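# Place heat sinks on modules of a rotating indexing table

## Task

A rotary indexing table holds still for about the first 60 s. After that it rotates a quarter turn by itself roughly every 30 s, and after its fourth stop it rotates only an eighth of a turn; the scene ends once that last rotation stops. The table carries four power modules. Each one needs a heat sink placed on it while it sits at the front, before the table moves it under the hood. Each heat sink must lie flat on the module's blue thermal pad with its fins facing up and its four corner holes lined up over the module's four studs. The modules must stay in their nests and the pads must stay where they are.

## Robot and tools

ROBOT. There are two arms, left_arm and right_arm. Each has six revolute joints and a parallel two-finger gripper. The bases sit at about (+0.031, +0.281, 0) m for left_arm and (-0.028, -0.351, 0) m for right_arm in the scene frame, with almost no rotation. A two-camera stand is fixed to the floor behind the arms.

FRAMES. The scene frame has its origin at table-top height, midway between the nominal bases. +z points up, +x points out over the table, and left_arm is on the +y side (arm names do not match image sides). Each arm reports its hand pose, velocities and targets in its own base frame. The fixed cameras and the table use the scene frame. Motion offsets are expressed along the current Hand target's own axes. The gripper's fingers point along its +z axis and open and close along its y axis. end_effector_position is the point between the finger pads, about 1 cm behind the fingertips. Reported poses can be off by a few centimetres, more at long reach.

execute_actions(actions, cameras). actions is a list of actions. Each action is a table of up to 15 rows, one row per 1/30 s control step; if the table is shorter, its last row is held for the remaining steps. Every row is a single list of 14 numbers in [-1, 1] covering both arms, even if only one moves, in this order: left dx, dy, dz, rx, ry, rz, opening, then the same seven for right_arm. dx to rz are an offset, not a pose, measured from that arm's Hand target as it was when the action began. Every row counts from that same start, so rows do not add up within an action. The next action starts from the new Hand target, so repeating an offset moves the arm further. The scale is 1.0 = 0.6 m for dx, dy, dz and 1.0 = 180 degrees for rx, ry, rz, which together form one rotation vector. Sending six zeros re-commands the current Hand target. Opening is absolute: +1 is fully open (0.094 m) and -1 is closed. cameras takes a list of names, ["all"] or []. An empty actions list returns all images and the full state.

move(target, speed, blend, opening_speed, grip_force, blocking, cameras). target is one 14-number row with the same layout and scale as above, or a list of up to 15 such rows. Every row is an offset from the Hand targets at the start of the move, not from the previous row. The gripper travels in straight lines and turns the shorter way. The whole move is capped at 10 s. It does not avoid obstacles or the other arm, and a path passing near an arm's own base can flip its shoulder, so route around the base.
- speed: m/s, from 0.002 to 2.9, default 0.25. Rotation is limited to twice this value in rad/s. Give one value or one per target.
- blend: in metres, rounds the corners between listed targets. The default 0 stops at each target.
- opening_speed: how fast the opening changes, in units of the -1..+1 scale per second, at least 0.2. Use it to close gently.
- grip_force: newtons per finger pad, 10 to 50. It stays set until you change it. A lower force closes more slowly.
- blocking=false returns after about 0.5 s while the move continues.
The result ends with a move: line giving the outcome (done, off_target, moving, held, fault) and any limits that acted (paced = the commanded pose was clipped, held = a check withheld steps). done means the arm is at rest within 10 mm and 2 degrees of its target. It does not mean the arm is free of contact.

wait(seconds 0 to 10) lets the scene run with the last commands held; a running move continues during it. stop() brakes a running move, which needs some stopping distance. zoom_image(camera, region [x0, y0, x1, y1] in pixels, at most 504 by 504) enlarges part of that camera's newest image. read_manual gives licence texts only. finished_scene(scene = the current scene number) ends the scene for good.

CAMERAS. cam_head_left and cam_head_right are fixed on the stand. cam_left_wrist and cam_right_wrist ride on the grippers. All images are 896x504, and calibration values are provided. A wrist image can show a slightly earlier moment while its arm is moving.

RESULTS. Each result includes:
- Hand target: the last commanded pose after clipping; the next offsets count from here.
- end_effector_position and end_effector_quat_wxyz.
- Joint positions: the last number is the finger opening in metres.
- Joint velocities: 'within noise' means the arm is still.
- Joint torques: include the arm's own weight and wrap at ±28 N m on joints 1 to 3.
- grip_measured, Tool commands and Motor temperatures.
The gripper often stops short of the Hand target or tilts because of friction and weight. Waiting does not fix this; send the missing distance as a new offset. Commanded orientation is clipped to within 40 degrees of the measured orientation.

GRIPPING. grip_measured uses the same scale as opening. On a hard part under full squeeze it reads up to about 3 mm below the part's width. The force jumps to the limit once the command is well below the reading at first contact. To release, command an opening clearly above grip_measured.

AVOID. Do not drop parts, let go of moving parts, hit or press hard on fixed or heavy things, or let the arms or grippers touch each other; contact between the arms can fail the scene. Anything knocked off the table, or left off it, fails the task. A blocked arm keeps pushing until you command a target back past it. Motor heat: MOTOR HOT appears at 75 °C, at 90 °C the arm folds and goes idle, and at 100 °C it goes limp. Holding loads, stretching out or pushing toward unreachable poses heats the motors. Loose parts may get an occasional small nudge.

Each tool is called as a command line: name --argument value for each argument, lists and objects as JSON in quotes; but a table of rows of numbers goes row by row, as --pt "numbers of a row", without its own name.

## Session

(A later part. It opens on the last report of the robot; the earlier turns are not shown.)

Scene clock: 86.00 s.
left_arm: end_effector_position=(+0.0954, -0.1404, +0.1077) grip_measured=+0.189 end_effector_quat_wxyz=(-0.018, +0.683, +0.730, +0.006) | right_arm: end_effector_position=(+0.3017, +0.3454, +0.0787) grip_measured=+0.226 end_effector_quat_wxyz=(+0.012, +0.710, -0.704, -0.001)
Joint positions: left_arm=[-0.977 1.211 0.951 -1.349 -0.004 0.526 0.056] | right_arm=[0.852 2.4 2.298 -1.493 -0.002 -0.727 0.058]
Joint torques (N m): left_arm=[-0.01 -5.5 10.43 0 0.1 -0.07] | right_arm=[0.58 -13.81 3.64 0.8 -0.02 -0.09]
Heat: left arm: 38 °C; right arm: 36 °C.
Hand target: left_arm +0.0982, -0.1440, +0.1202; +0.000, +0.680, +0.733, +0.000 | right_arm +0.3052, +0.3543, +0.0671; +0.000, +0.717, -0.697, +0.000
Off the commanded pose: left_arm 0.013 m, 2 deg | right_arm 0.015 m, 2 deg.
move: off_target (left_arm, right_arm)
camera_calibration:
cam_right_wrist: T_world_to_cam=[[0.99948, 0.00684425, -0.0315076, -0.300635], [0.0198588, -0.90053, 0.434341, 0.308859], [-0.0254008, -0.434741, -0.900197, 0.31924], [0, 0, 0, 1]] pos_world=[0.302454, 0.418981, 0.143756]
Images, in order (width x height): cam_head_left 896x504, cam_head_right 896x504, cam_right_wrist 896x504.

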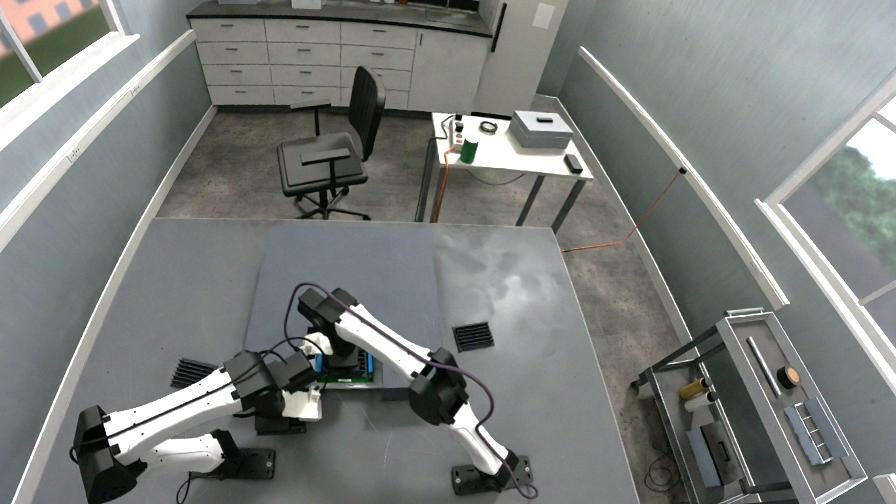

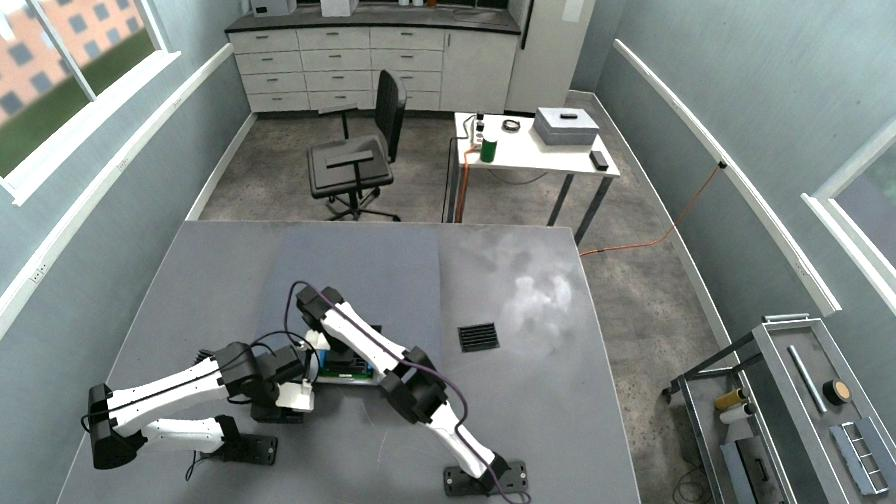

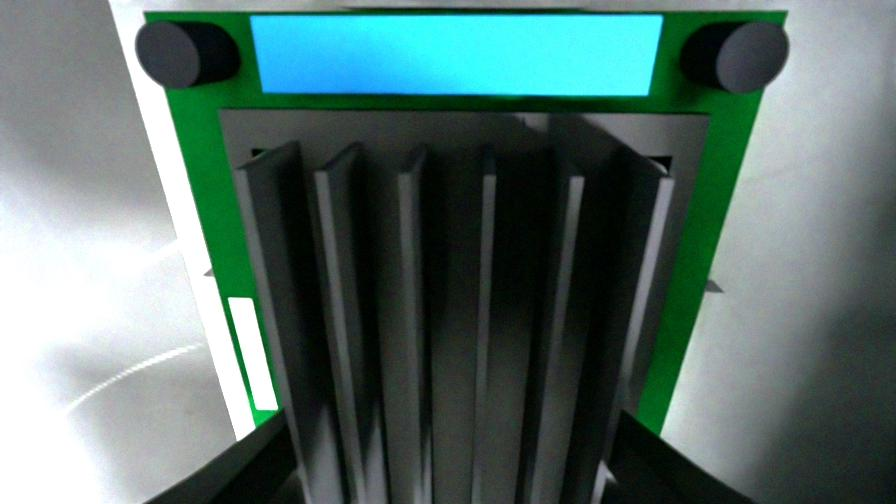

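move --pt "0 0 0 0 0 0 0.15 0 0 -0.012 0 0 0 0.15" --pt "0 0 0 0 0 0 0.15 0 0 -0.012 0 0 0 0.6" --speed 0.05 --opening_speed 1.0 --cameras '["cam_right_wrist","cam_head_left"]'

zoom_image --camera "cam_head_left" --region '[300, 320, 400, 400]'

Scene clock: 87.87 s.
left_arm: end_effector_position=(+0.0954, -0.1404, +0.1077) grip_measured=+0.189 end_effector_quat_wxyz=(-0.018, +0.683, +0.730, +0.006) | right_arm: end_effector_position=(+0.3050, +0.3492, +0.0784) grip_measured=+0.597 end_effector_quat_wxyz=(+0.002, +0.710, -0.704, -0.001)
Joint positions: left_arm=[-0.977 1.211 0.951 -1.349 -0.004 0.526 0.056] | right_arm=[0.852 2.4 2.298 -1.473 -0.002 -0.728 0.075]
Joint torques (N m): left_arm=[-0.02 -5.55 10.36 0 0.11 -0.06] | right_arm=[0.55 -13.35 6.65 0.42 -0.03 -0.07]
Heat: left arm: 38 °C; right arm: 36 °C.
Hand target: left_arm +0.0982, -0.1440, +0.1202; +0.000, +0.680, +0.733, +0.000 | right_arm +0.3052, +0.3544, +0.0743; +0.000, +0.717, -0.697, +0.000
Off the commanded pose: left_arm 0.013 m, 2 deg | right_arm 0.007 m, 1 deg.
move: off_target (left_arm); target 2's new opening was sent with right_arm's hand 0.011 m and 2 deg from that target
camera_calibration:
cam_right_wrist: T_world_to_cam=[[0.999799, 0.00802605, -0.0183462, -0.305516], [0.0150072, -0.906894, 0.421091, 0.317018], [-0.0132584, -0.421281, -0.906833, 0.312893], [0, 0, 0, 1]] pos_world=[0.304846, 0.42177, 0.144643]
Images, in order (width x height): cam_head_left 896x504, cam_right_wrist 896x504.

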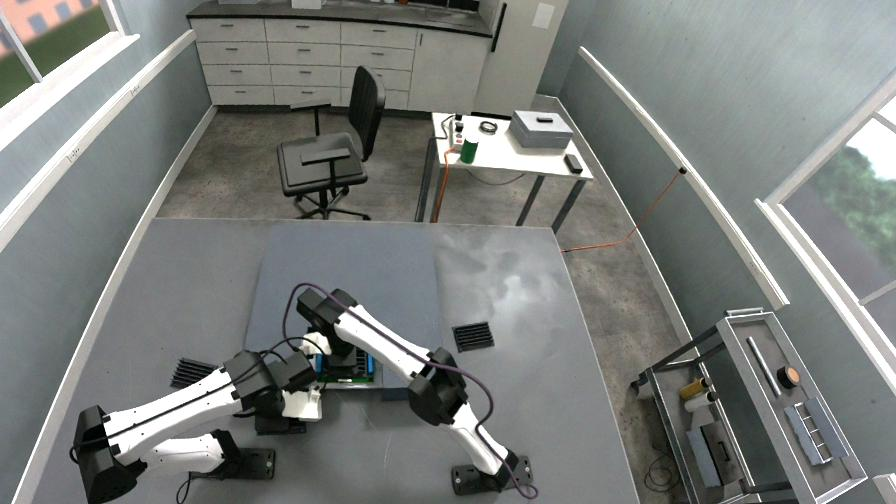

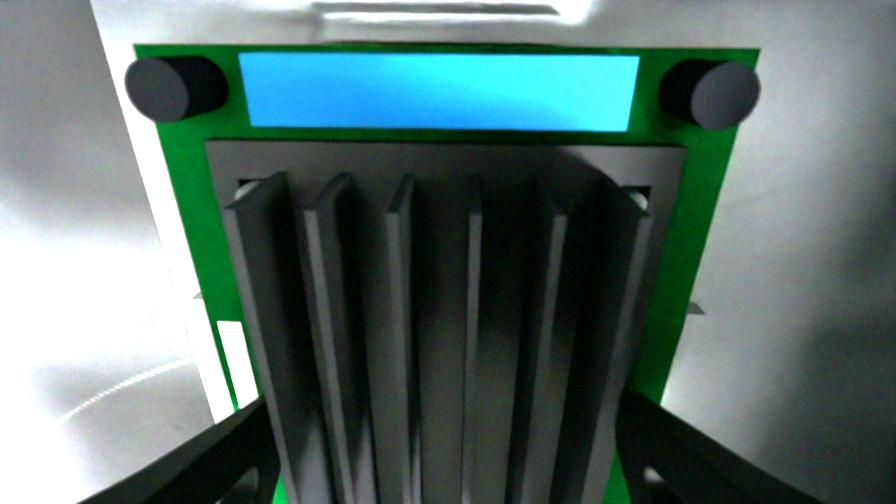

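Scaled by 5.040 from the camera's 896x504 image, which has a finer 1280x720 frame.

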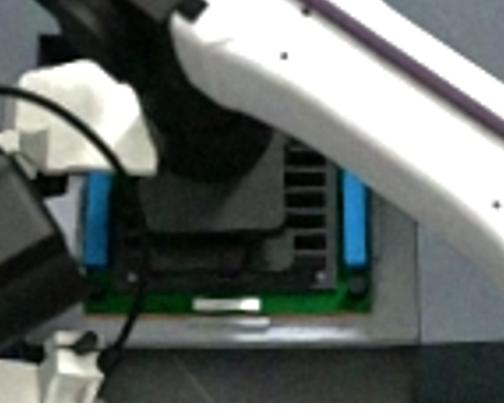

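move --target '[0,0,0,0,0,0,0.15,0,0,-0.17,0,0,0,0.7]' --speed 0.2 --cameras '["cam_right_wrist"]'

zoom_image --camera "cam_right_wrist" --region '[200, 150, 700, 500]'

Scene clock: 89.10 s.
left_arm: end_effector_position=(+0.0954, -0.1404, +0.1077) grip_measured=+0.189 end_effector_quat_wxyz=(-0.018, +0.683, +0.730, +0.006) | right_arm: end_effector_position=(+0.3079, +0.3525, +0.1589) grip_measured=+0.697 end_effector_quat_wxyz=(-0.074, +0.708, -0.702, -0.006)
Joint positions: left_arm=[-0.977 1.211 0.951 -1.349 -0.004 0.526 0.056] | right_arm=[0.852 2.311 2.46 -1.572 -0.002 -0.728 0.08]
Joint torques (N m): left_arm=[0.01 -5.57 10.37 0 0.11 -0.08] | right_arm=[0.53 -16.77 7.46 0.56 -0.03 -0.05]
Heat: left arm: 38 °C; right arm: 36 °C.
Hand target: left_arm +0.0982, -0.1440, +0.1202; +0.000, +0.680, +0.733, +0.000 | right_arm +0.3050, +0.3543, +0.1763; +0.000, +0.717, -0.697, +0.000
Off the commanded pose: left_arm 0.013 m, 2 deg | right_arm 0.018 m, 9 deg.
joint sent to its limit (right arm) — joint 4 (wrist pitch), lower limit. The joint targets are off in orientation, not in position.
move: off_target (left_arm, right_arm)
camera_calibration:
cam_right_wrist: T_world_to_cam=[[0.996573, 0.00432182, 0.0826056, -0.320767], [-0.0219283, -0.949102, 0.314203, 0.329407], [0.0797591, -0.314938, -0.945755, 0.327288], [0, 0, 0, 1]] pos_world=[0.300787, 0.417103, 0.232531]
Images, in order (width x height): cam_right_wrist 896x504.

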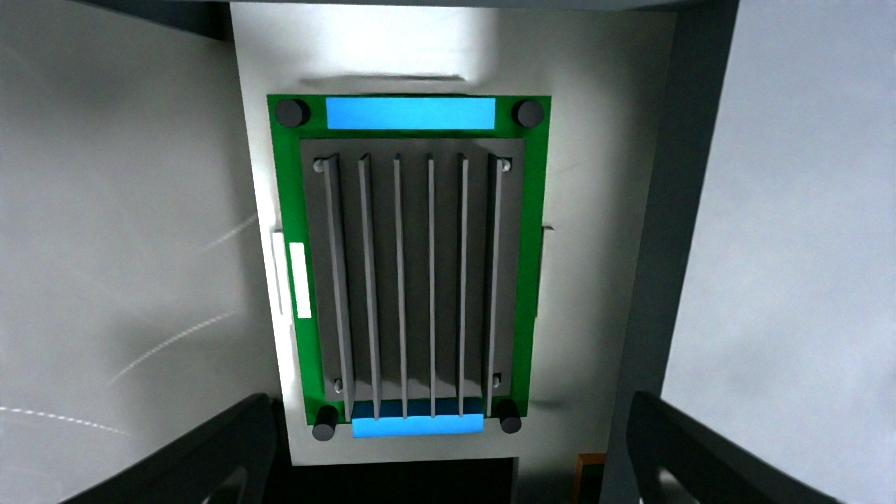

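Scaled by 1.008 from the camera's 896x504 image, which has a finer 1280x720 frame.

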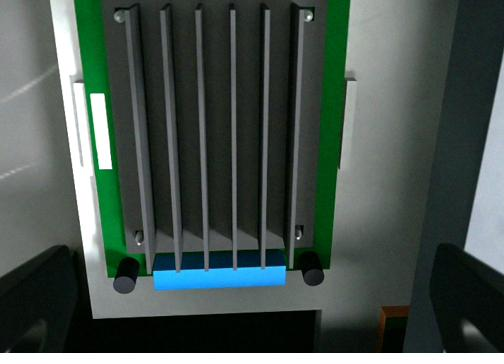

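move --pt "0 0 0.18 0 0 0 0.15 0.612 -0.13 0.027 0 0 -0.0294 1" --pt "0 0 0.18 0 0 0 0.6 0.612 -0.13 0.027 0 0 -0.0294 1" --pt "0 0 0.142 0 0 0 0.6 0.612 -0.13 0.027 0 0 -0.0294 1" --speed '[0.3,0.1,0.1]' --cameras '["cam_left_wrist","cam_right_wrist","cam_head_left"]'

Scene clock: 94.50 s.
left_arm: end_effector_position=(+0.0919, -0.1393, +0.0249) grip_measured=+0.597 end_effector_quat_wxyz=(-0.016, +0.684, +0.730, -0.001) | right_arm: end_effector_position=(+0.3898, -0.0113, +0.1599) grip_measured=+0.997 end_effector_quat_wxyz=(-0.004, +0.742, -0.670, +0.000)
Joint positions: left_arm=[-0.978 1.263 0.648 -0.988 0.009 0.527 0.075] | right_arm=[-0.032 2.06 2.066 -1.572 -0.007 -1.706 0.094]
Joint torques (N m): left_arm=[-0.05 -5.55 9.32 0.08 -0.03 -0.1] | right_arm=[0.36 -10.15 7.98 0.18 -0.03 -0.11]
Heat: left arm: 38 °C; right arm: 37 °C.
Hand target: left_arm +0.0981, -0.1441, +0.0350; +0.000, +0.680, +0.734, +0.000 | right_arm +0.3933, -0.0104, +0.1600; +0.000, +0.748, -0.663, +0.000
Off the commanded pose: left_arm 0.013 m, 2 deg | right_arm 0.004 m, 1 deg.
joint sent to its limit (right arm) — joint 4 (wrist pitch), lower limit. The joint targets still meet the commanded pose.
move: off_target (left_arm)
camera_calibration:
cam_left_wrist: T_world_to_cam=[[-0.997387, -0.0599857, 0.0402579, 0.0802804], [-0.0369154, 0.902201, 0.429734, 0.155794], [-0.0620986, 0.427125, -0.902058, 0.17949], [0, 0, 0, 1]] pos_world=[0.0969679, -0.212406, 0.0917281]
cam_right_wrist: T_world_to_cam=[[0.994806, 0.101427, -0.00860001, -0.384416], [0.0958532, -0.904996, 0.41448, -0.0758758], [0.0342563, -0.413151, -0.910018, 0.218115], [0, 0, 0, 1]] pos_world=[0.382221, 0.0604372, 0.226632]
Images, in order (width x height): cam_head_left 896x504, cam_left_wrist 896x504, cam_right_wrist 896x504.

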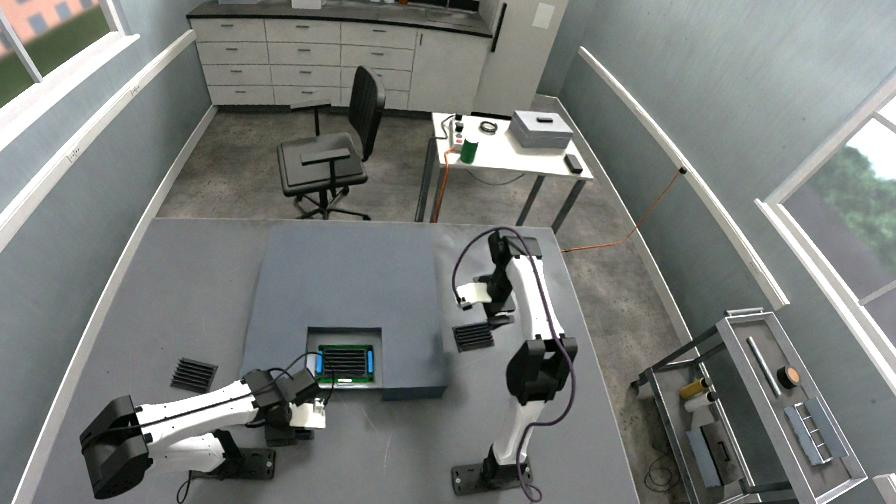

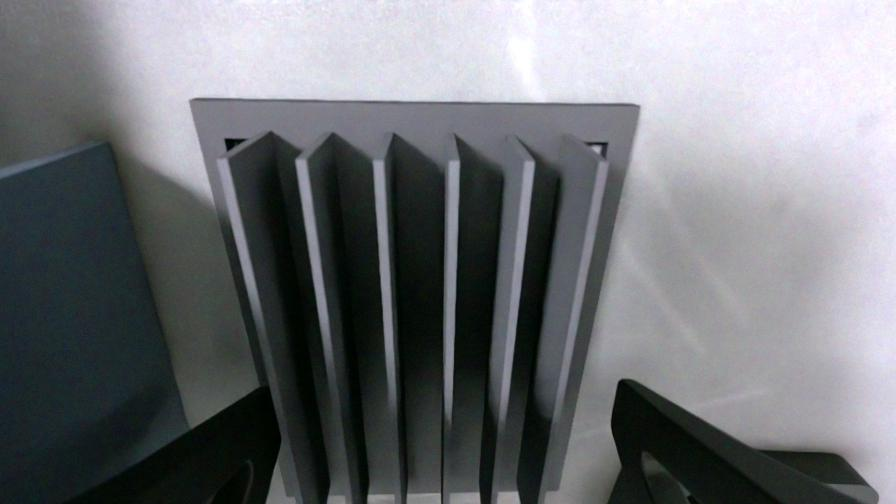

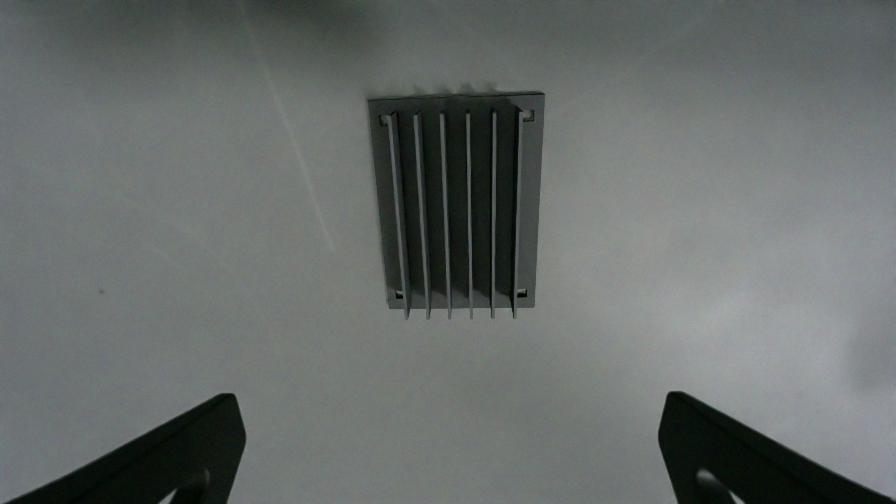

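move --pt "-0.0075 0.0095 0 0 0 0 0.6 0.0185 0.0078 0.2375 0 0 -0.009 1" --pt "-0.0075 0.0095 0 0 0 0 0.15 0.0185 0.0078 0.2375 0 0 -0.009 1" --pt "-0.0075 0.0095 -0.175 0 0 0 0.15 0.0185 0.0078 0.2375 0 0 -0.009 1" --speed '[0.2,0.1,0.15]' --opening_speed 1.0 --cameras '["cam_left_wrist","cam_right_wrist"]'

Scene clock: 99.07 s.
left_arm: end_effector_position=(+0.1004, -0.1464, +0.1275) grip_measured=+0.173 end_effector_quat_wxyz=(-0.019, +0.680, +0.733, +0.001) | right_arm: end_effector_position=(+0.3928, -0.0193, +0.0262) grip_measured=+0.997 end_effector_quat_wxyz=(-0.008, +0.755, -0.655, +0.005)
Joint positions: left_arm=[-0.963 1.242 1.049 -1.415 0.007 0.533 0.055] | right_arm=[-0.052 2.072 1.547 -1.029 -0.006 -1.764 0.094]
Joint torques (N m): left_arm=[0.01 -5.87 10.37 0.02 0 0.02] | right_arm=[-0.42 -10.44 4.64 0.39 -0.01 -0.1]
Heat: left arm: 38 °C; right arm: 37 °C.
Hand target: left_arm +0.1041, -0.1481, +0.1400; +0.000, +0.680, +0.733, +0.000 | right_arm +0.3901, -0.0221, +0.0176; +0.000, +0.758, -0.653, +0.000
Off the commanded pose: left_arm 0.013 m, 2 deg | right_arm 0.009 m, 1 deg.
move: off_target (left_arm); target 2's new opening was sent with left_arm's hand 0.015 m and 2 deg from that target
camera_calibration:
cam_left_wrist: T_world_to_cam=[[-0.996714, -0.0696824, 0.0413088, 0.0825091], [-0.044836, 0.89926, 0.435111, 0.118118], [-0.0674669, 0.431829, -0.899429, 0.276426], [0, 0, 0, 1]] pos_world=[0.106183, -0.219838, 0.193823]
cam_right_wrist: T_world_to_cam=[[0.990193, 0.139634, 0.00448006, -0.385667], [0.12504, -0.900093, 0.41737, -0.0394531], [0.0623115, -0.412717, -0.908726, 0.0820034], [0, 0, 0, 1]] pos_world=[0.381708, 0.0521849, 0.0927129]
Images, in order (width x height): cam_left_wrist 896x504, cam_right_wrist 896x504.

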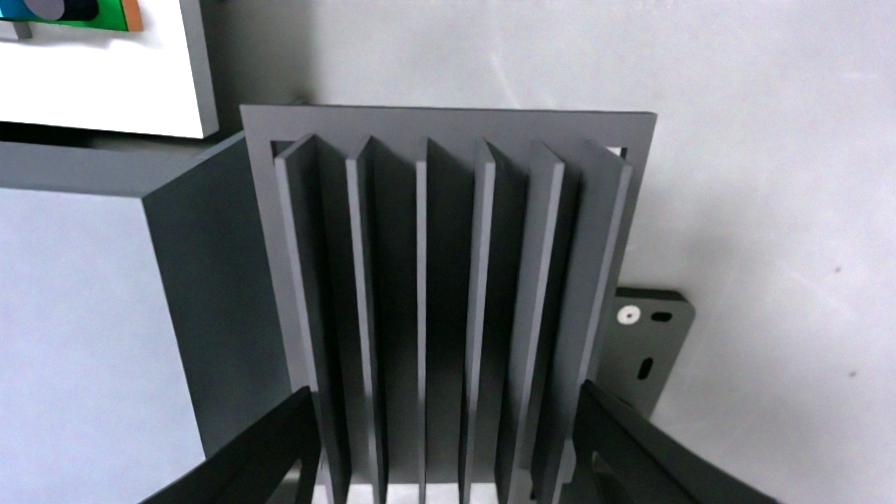

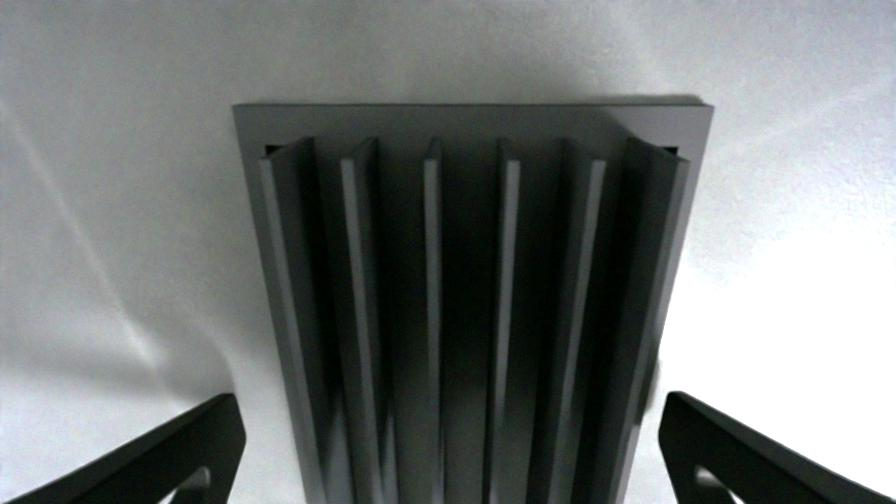

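move --pt "0 0 0 0 0 0 0.15 0 0 0 0 0 0 0.15" --pt "-0.195 0.095 -0.042 0 0 0.015 0.15 0 0 -0.12 0 0 0 0.15" --pt "-0.232 0.216 0.025 0 0 0.029 0.15 0 0 -0.2 0 0 0 0.15" --speed 0.25 --blend '[0,0.03,0]' --opening_speed 1.0 --cameras '["cam_left_wrist","cam_right_wrist","cam_head_left"]'

Scene clock: 102.73 s.
left_arm: end_effector_position=(+0.2362, -0.2703, +0.1182) grip_measured=+0.173 end_effector_quat_wxyz=(-0.017, +0.708, +0.706, -0.003) | right_arm: end_effector_position=(+0.3867, -0.0190, +0.1189) grip_measured=+0.214 end_effector_quat_wxyz=(+0.011, +0.755, -0.655, -0.019)
Joint positions: left_arm=[-0.849 1.939 1.724 -1.389 0.009 0.724 0.055] | right_arm=[-0.052 2.072 1.918 -1.461 -0.006 -1.765 0.057]
Joint torques (N m): left_arm=[-0.44 -10.7 10.55 0.23 -0.02 0.19] | right_arm=[-0.39 -14.95 8.46 0.05 -0.03 -0.08]
Motor temperatures (°C): left_arm=[26 34 39 26 23 26 29] | right_arm=[26 38 36 27 23 23 24]
Heat: left arm: 39 °C; right arm: 38 °C.
Hand target: left_arm +0.2440, -0.2771, +0.1251; +0.000, +0.712, +0.702, +0.000 | right_arm +0.3900, -0.0221, +0.1376; +0.000, +0.758, -0.653, +0.000
Off the commanded pose: left_arm 0.012 m, 2 deg | right_arm 0.019 m, 3 deg.
move: off_target (left_arm, right_arm)
camera_calibration:
cam_left_wrist: T_world_to_cam=[[-0.998954, 0.00717932, 0.0451593, 0.230465], [0.02578, 0.904102, 0.426538, 0.225276], [-0.0377664, 0.427256, -0.903342, 0.32295], [0, 0, 0, 1]] pos_world=[0.236613, -0.343309, 0.185238]
cam_right_wrist: T_world_to_cam=[[0.988493, 0.140432, -0.0562186, -0.372154], [0.151134, -0.901327, 0.405916, -0.0858357], [0.00633227, -0.409742, -0.91218, 0.188864], [0, 0, 0, 1]] pos_world=[0.379649, 0.0522818, 0.186198]
Images, in order (width x height): cam_head_left 896x504, cam_left_wrist 896x504, cam_right_wrist 896x504.

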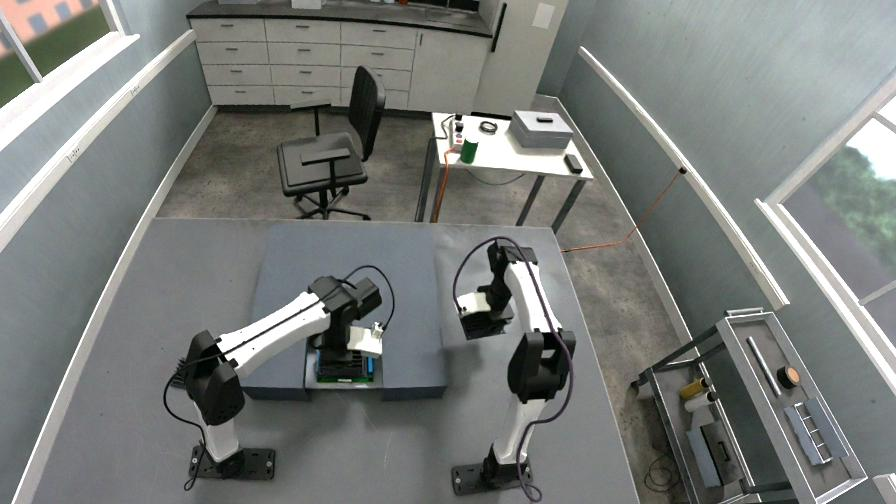

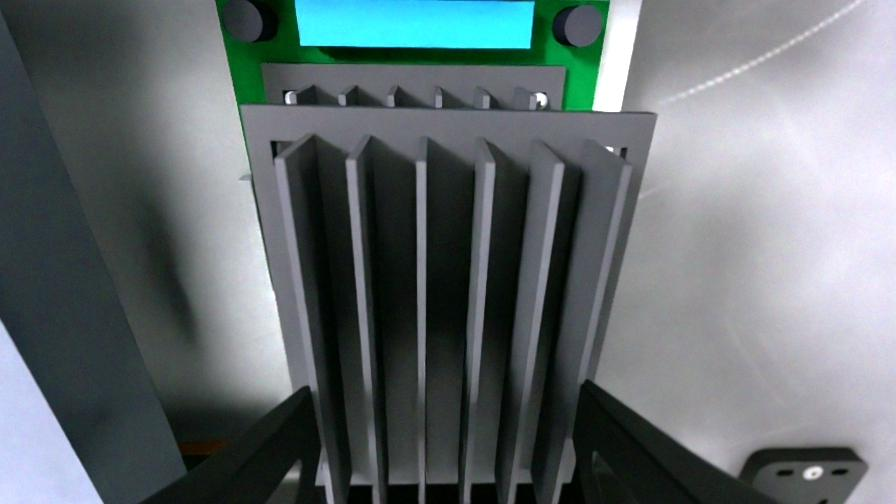

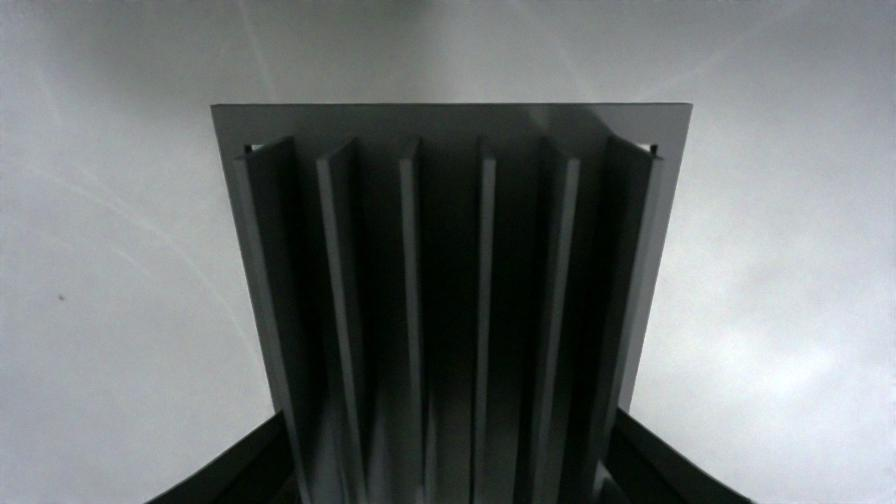

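move --target '[-0.0097,0.0132,0.0117,0,0,-0.003,0.15,0,0,0,0,0,0,0.15]' --speed 0.15 --cameras '["cam_left_wrist"]'

Scene clock: 104.13 s.
left_arm: end_effector_position=(+0.2408, -0.2756, +0.1130) grip_measured=+0.173 end_effector_quat_wxyz=(-0.019, +0.708, +0.706, -0.003) | right_arm: end_effector_position=(+0.3867, -0.0189, +0.1189) grip_measured=+0.214 end_effector_quat_wxyz=(+0.011, +0.755, -0.655, -0.020)
Joint positions: left_arm=[-0.849 1.972 1.748 -1.385 0.009 0.725 0.055] | right_arm=[-0.052 2.072 1.918 -1.461 -0.006 -1.765 0.057]
Joint torques (N m): left_arm=[-0.03 -10.44 10.8 0.3 -0.01 0.08] | right_arm=[-0.32 -14.84 8.38 0.05 0 -0.11]
Heat: left arm: 39 °C; right arm: 38 °C.
Hand target: left_arm +0.2518, -0.2830, +0.1181; +0.000, +0.709, +0.705, +0.000 | right_arm +0.3900, -0.0221, +0.1376; +0.000, +0.758, -0.653, +0.000
Off the commanded pose: left_arm 0.014 m, 2 deg | right_arm 0.019 m, 3 deg.
move: off_target (left_arm, right_arm)
camera_calibration:
cam_left_wrist: T_world_to_cam=[[-0.998828, 0.00780944, 0.0477626, 0.235273], [0.0275752, 0.902865, 0.429039, 0.231121], [-0.0397726, 0.429853, -0.902022, 0.321761], [0, 0, 0, 1]] pos_world=[0.241422, -0.348818, 0.179838]
Images, in order (width x height): cam_left_wrist 896x504.

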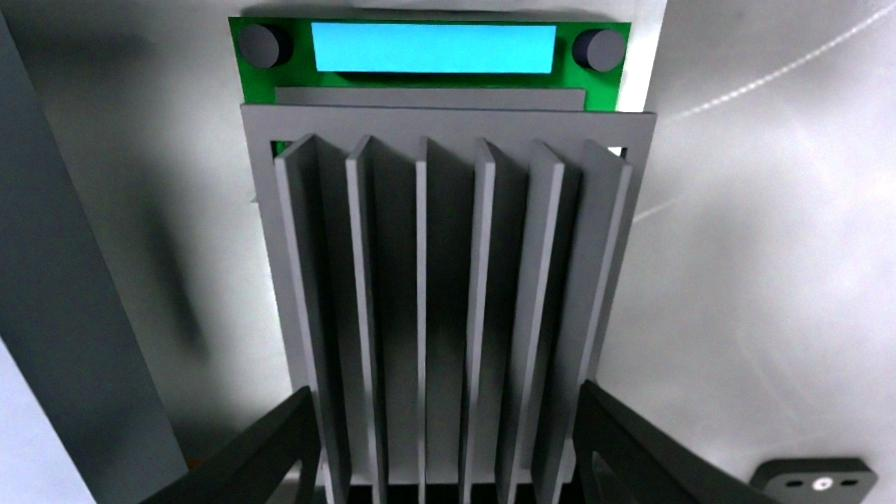

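wait --seconds 3.3 --cameras '["cam_left_wrist"]'

Scene clock: 107.57 s.
left_arm: end_effector_position=(+0.2408, -0.2756, +0.1130) grip_measured=+0.173 end_effector_quat_wxyz=(-0.019, +0.708, +0.706, -0.003) | right_arm: end_effector_position=(+0.3867, -0.0189, +0.1189) grip_measured=+0.214 end_effector_quat_wxyz=(+0.011, +0.755, -0.655, -0.020)
Joint positions: left_arm=[-0.849 1.972 1.748 -1.385 0.009 0.725 0.055] | right_arm=[-0.052 2.072 1.918 -1.461 -0.006 -1.765 0.057]
Joint torques (N m): left_arm=[-0.02 -10.41 10.77 0.31 -0.02 0.07] | right_arm=[-0.38 -14.97 8.43 0.03 0.01 -0.08]
Heat: left arm: 39 °C; right arm: 39 °C.
Hand target: left_arm +0.2518, -0.2830, +0.1181; +0.000, +0.709, +0.705, +0.000 | right_arm +0.3900, -0.0221, +0.1376; +0.000, +0.758, -0.653, +0.000
Tool commands: left_gripper/opening=+0.15 right_gripper/opening=+0.15
Off the commanded pose: left_arm 0.014 m, 2 deg | right_arm 0.019 m, 3 deg.
wait: 3.30 s; at rest by 0.03 s
camera_calibration:
cam_left_wrist: T_world_to_cam=[[-0.998828, 0.00780944, 0.0477626, 0.235273], [0.0275752, 0.902865, 0.429039, 0.231121], [-0.0397726, 0.429853, -0.902022, 0.321761], [0, 0, 0, 1]] pos_world=[0.241422, -0.348818, 0.179838]
Images, in order (width x height): cam_left_wrist 896x504.

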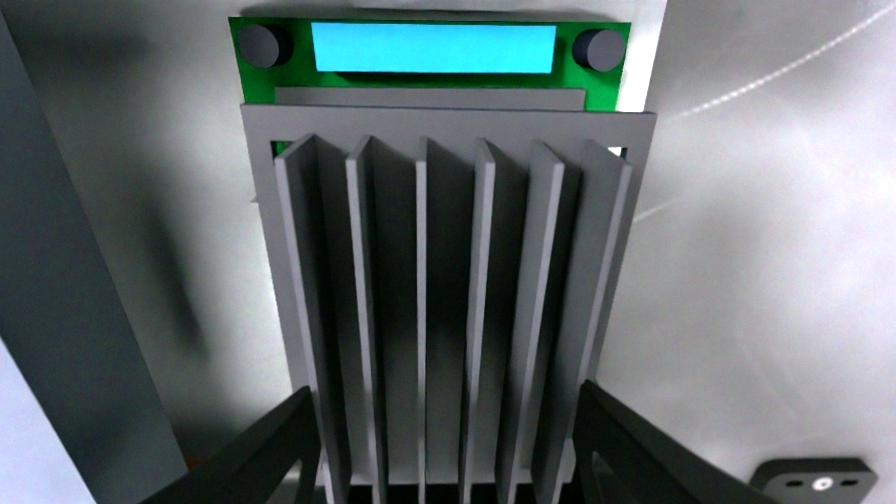

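wait --seconds 3 --cameras '["cam_left_wrist"]'

Scene clock: 110.80 s.
left_arm: end_effector_position=(+0.2408, -0.2756, +0.1130) grip_measured=+0.173 end_effector_quat_wxyz=(-0.019, +0.708, +0.706, -0.003) | right_arm: end_effector_position=(+0.3867, -0.0189, +0.1189) grip_measured=+0.214 end_effector_quat_wxyz=(+0.011, +0.755, -0.655, -0.020)
Joint positions: left_arm=[-0.849 1.972 1.748 -1.385 0.009 0.725 0.055] | right_arm=[-0.052 2.072 1.918 -1.461 -0.006 -1.765 0.057]
Joint torques (N m): left_arm=[0.01 -10.4 10.76 0.32 -0.01 0.07] | right_arm=[-0.39 -14.95 8.39 0.02 -0.01 -0.09]
Heat: left arm: 39 °C; right arm: 40 °C.
Hand target: left_arm +0.2518, -0.2830, +0.1181; +0.000, +0.709, +0.705, +0.000 | right_arm +0.3900, -0.0221, +0.1376; +0.000, +0.758, -0.653, +0.000
Tool commands: left_gripper/opening=+0.15 right_gripper/opening=+0.15
Off the commanded pose: left_arm 0.014 m, 2 deg | right_arm 0.019 m, 3 deg.
wait: 3.00 s; at rest from the start
camera_calibration:
cam_left_wrist: T_world_to_cam=[[-0.998828, 0.00780944, 0.0477626, 0.235273], [0.0275752, 0.902865, 0.429039, 0.231121], [-0.0397726, 0.429853, -0.902022, 0.321761], [0, 0, 0, 1]] pos_world=[0.241422, -0.348818, 0.179838]
Images, in order (width x height): cam_left_wrist 896x504.

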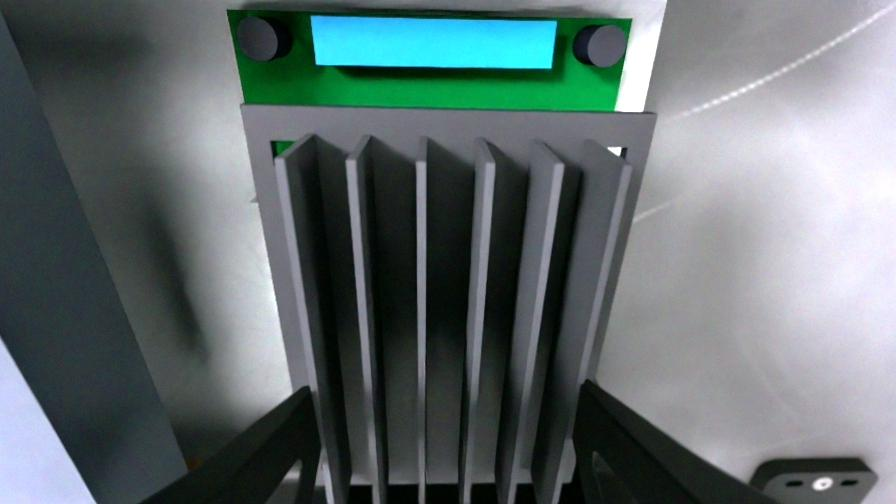

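move --target '[0.0072,-0.004,0.0535,0,0,0,0.15,0,0,0,0,0,0,0.15]' --speed 0.15 --cameras '["cam_left_wrist"]'

zoom_image --camera "cam_left_wrist" --region '[255, 120, 325, 180]'

zoom_image --camera "cam_left_wrist" --region '[580, 120, 650, 180]'

Scene clock: 112.27 s.
left_arm: end_effector_position=(+0.2440, -0.2791, +0.0881) grip_measured=+0.173 end_effector_quat_wxyz=(-0.008, +0.708, +0.706, -0.004) | right_arm: end_effector_position=(+0.3867, -0.0189, +0.1189) grip_measured=+0.214 end_effector_quat_wxyz=(+0.011, +0.755, -0.655, -0.020)
Joint positions: left_arm=[-0.849 1.972 1.65 -1.264 0.008 0.725 0.055] | right_arm=[-0.052 2.072 1.918 -1.461 -0.006 -1.765 0.057]
Joint torques (N m): left_arm=[0.21 -11.88 5.72 0.46 0.01 0.12] | right_arm=[-0.43 -14.91 8.46 0.03 -0.03 -0.1]
Heat: left arm: 39 °C; right arm: 41 °C.
Hand target: left_arm +0.2494, -0.2787, +0.0860; +0.000, +0.709, +0.705, +0.000 | right_arm +0.3900, -0.0221, +0.1376; +0.000, +0.758, -0.653, +0.000
Off the commanded pose: left_arm 0.006 m, 1 deg | right_arm 0.019 m, 3 deg.
move: off_target (right_arm)
camera_calibration:
cam_left_wrist: T_world_to_cam=[[-0.999437, 0.00842489, 0.0324658, 0.241319], [0.0211305, 0.909859, 0.414379, 0.249711], [-0.0260482, 0.414832, -0.909525, 0.294158], [0, 0, 0, 1]] pos_world=[0.243569, -0.351261, 0.156235]
Images, in order (width x height): cam_left_wrist 896x504.

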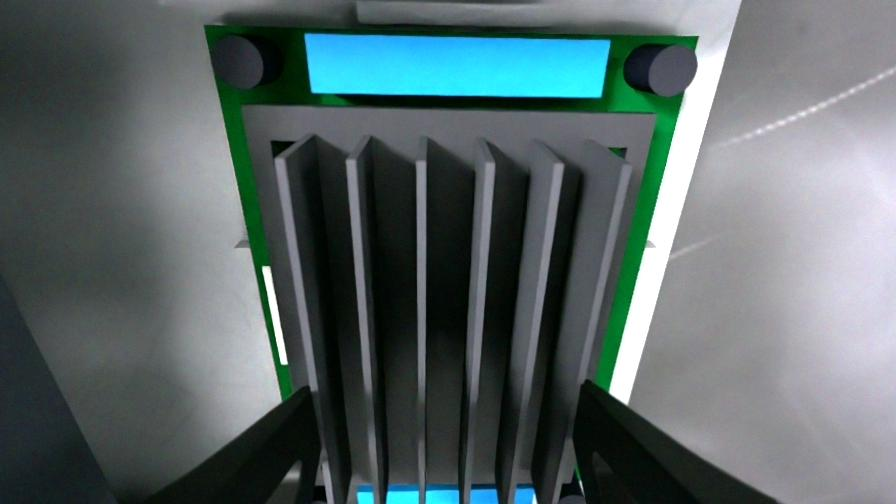

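Scaled by 7.200 from the camera's 896x504 image, which has a finer 1280x720 frame.

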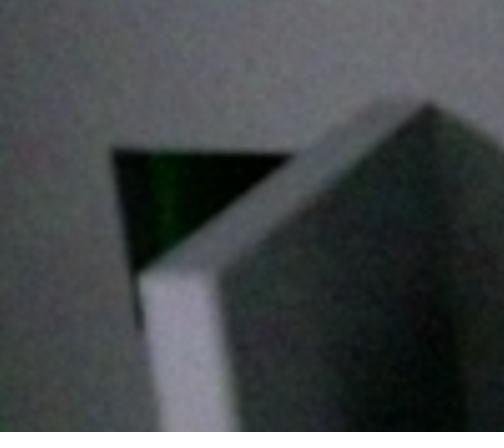

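Scaled by 7.200 from the camera's 896x504 image, which has a finer 1280x720 frame.

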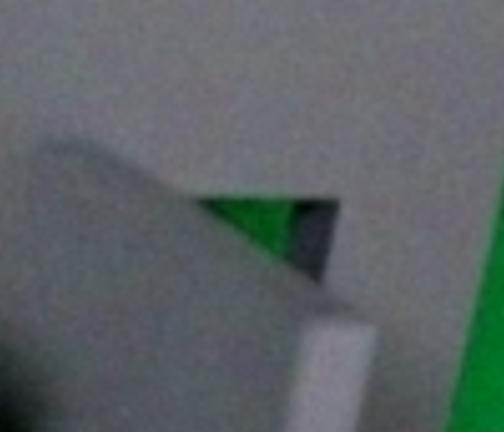

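move --target '[0.0025,-0.0022,0.0108,0,0,0,0.15,0,0,0,0,0,0,0.15]' --speed 0.15 --cameras '["cam_left_wrist"]'

zoom_image --camera "cam_left_wrist" --region '[255, 120, 325, 180]'

zoom_image --camera "cam_left_wrist" --region '[580, 120, 650, 180]'

Scene clock: 113.57 s.
left_arm: end_effector_position=(+0.2427, -0.2776, +0.0802) grip_measured=+0.173 end_effector_quat_wxyz=(-0.010, +0.708, +0.706, -0.003) | right_arm: end_effector_position=(+0.3867, -0.0189, +0.1189) grip_measured=+0.214 end_effector_quat_wxyz=(+0.011, +0.755, -0.655, -0.020)
Joint positions: left_arm=[-0.849 1.972 1.619 -1.238 0.008 0.725 0.055] | right_arm=[-0.052 2.072 1.918 -1.461 -0.006 -1.765 0.057]
Joint torques (N m): left_arm=[0.25 -12.36 5.56 0.49 -0.01 0.11] | right_arm=[-0.38 -15.02 8.39 0.03 -0.01 -0.1]
Heat: left arm: 39 °C; right arm: 41 °C.
Hand target: left_arm +0.2481, -0.2772, +0.0795; +0.000, +0.709, +0.705, +0.000 | right_arm +0.3900, -0.0221, +0.1376; +0.000, +0.758, -0.653, +0.000
Off the commanded pose: left_arm 0.006 m, 1 deg | right_arm 0.019 m, 3 deg.
move: off_target (right_arm)
camera_calibration:
cam_left_wrist: T_world_to_cam=[[-0.999324, 0.00830946, 0.0358062, 0.239924], [0.0225188, 0.908309, 0.417693, 0.250591], [-0.0290523, 0.418217, -0.907883, 0.287809], [0, 0, 0, 1]] pos_world=[0.242481, -0.349974, 0.148036]
Images, in order (width x height): cam_left_wrist 896x504.

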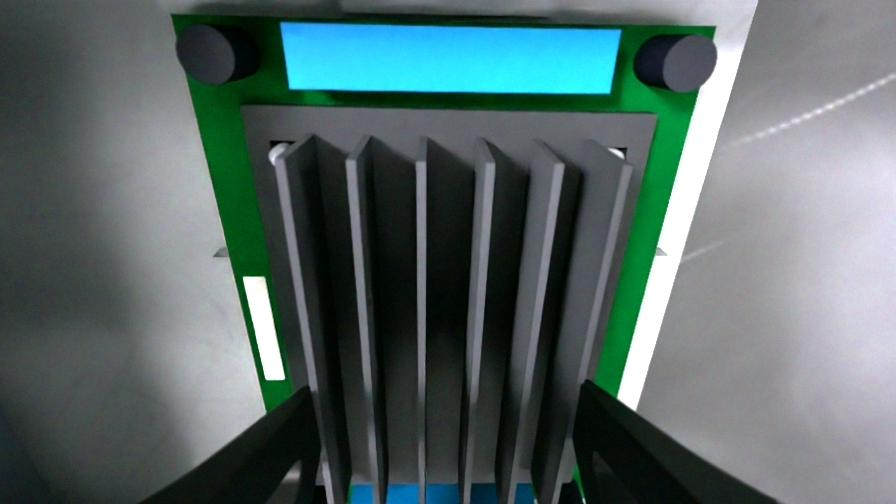

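Scaled by 7.200 from the camera's 896x504 image, which has a finer 1280x720 frame.

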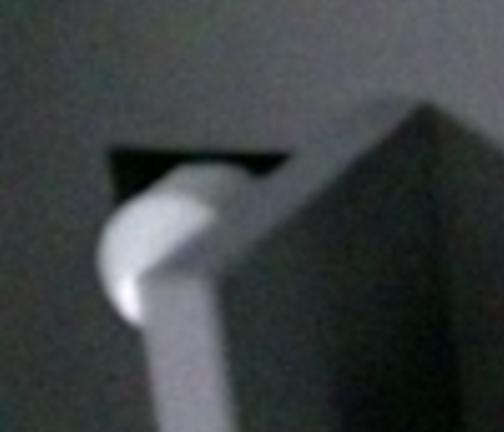

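Scaled by 7.200 from the camera's 896x504 image, which has a finer 1280x720 frame.

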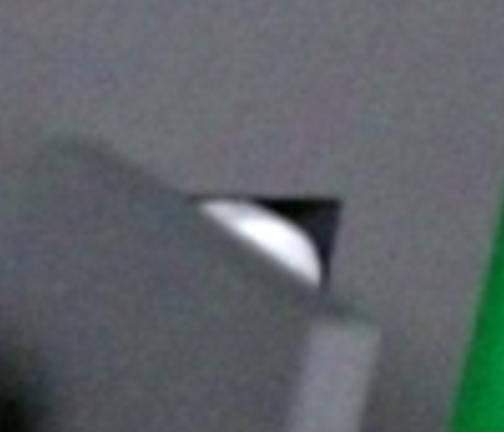

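move --pt "0 0 0.022 0 0 0 0.15 0 0 0 0 0 0 0.15" --pt "0 0 0.009 0 0 0 0.15 0 0 0 0 0 0 0.15" --pt "0 0 0.009 0 0 0 0.6 0 0 0 0 0 0 0.15" --speed 0.05 --opening_speed 1.0 --cameras '["cam_left_wrist"]'

zoom_image --camera "cam_left_wrist" --region '[200, 80, 700, 500]'

Scene clock: 116.50 s.
left_arm: end_effector_position=(+0.2442, -0.2788, +0.0784) grip_measured=+0.597 end_effector_quat_wxyz=(-0.001, +0.708, +0.706, -0.003) | right_arm: end_effector_position=(+0.3867, -0.0189, +0.1189) grip_measured=+0.214 end_effector_quat_wxyz=(+0.011, +0.755, -0.655, -0.020)
Joint positions: left_arm=[-0.849 1.962 1.598 -1.208 0.006 0.725 0.075] | right_arm=[-0.052 2.072 1.918 -1.461 -0.006 -1.765 0.057]
Joint torques (N m): left_arm=[0.21 -11.06 5.86 0.42 0.02 0.11] | right_arm=[-0.43 -14.97 8.49 0.03 -0.02 -0.09]
Heat: left arm: 39 °C; right arm: 42 °C.
Hand target: left_arm +0.2482, -0.2772, +0.0741; +0.000, +0.709, +0.705, +0.000 | right_arm +0.3900, -0.0221, +0.1376; +0.000, +0.758, -0.653, +0.000
Off the commanded pose: left_arm 0.006 m, 0 deg | right_arm 0.019 m, 3 deg.
move: off_target (right_arm)
camera_calibration:
cam_left_wrist: T_world_to_cam=[[-0.999726, 0.00907288, 0.0215898, 0.242967], [0.0170703, 0.913458, 0.406576, 0.256045], [-0.0160326, 0.406833, -0.913362, 0.280804], [0, 0, 0, 1]] pos_world=[0.243032, -0.350331, 0.147129]
Images, in order (width x height): cam_left_wrist 896x504.

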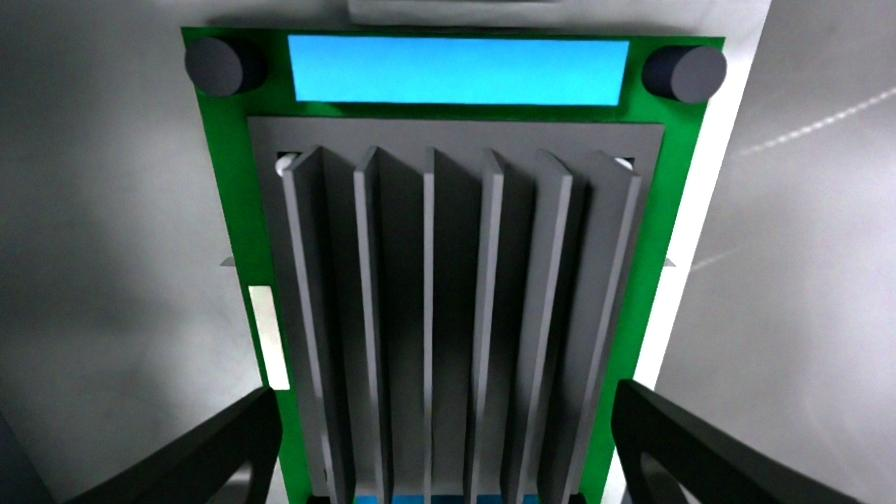

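Scaled by 1.008 from the camera's 896x504 image, which has a finer 1280x720 frame.

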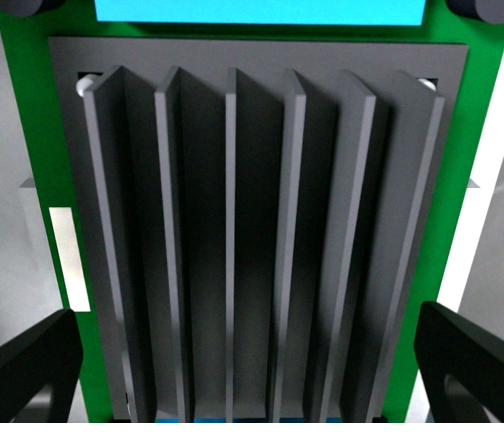

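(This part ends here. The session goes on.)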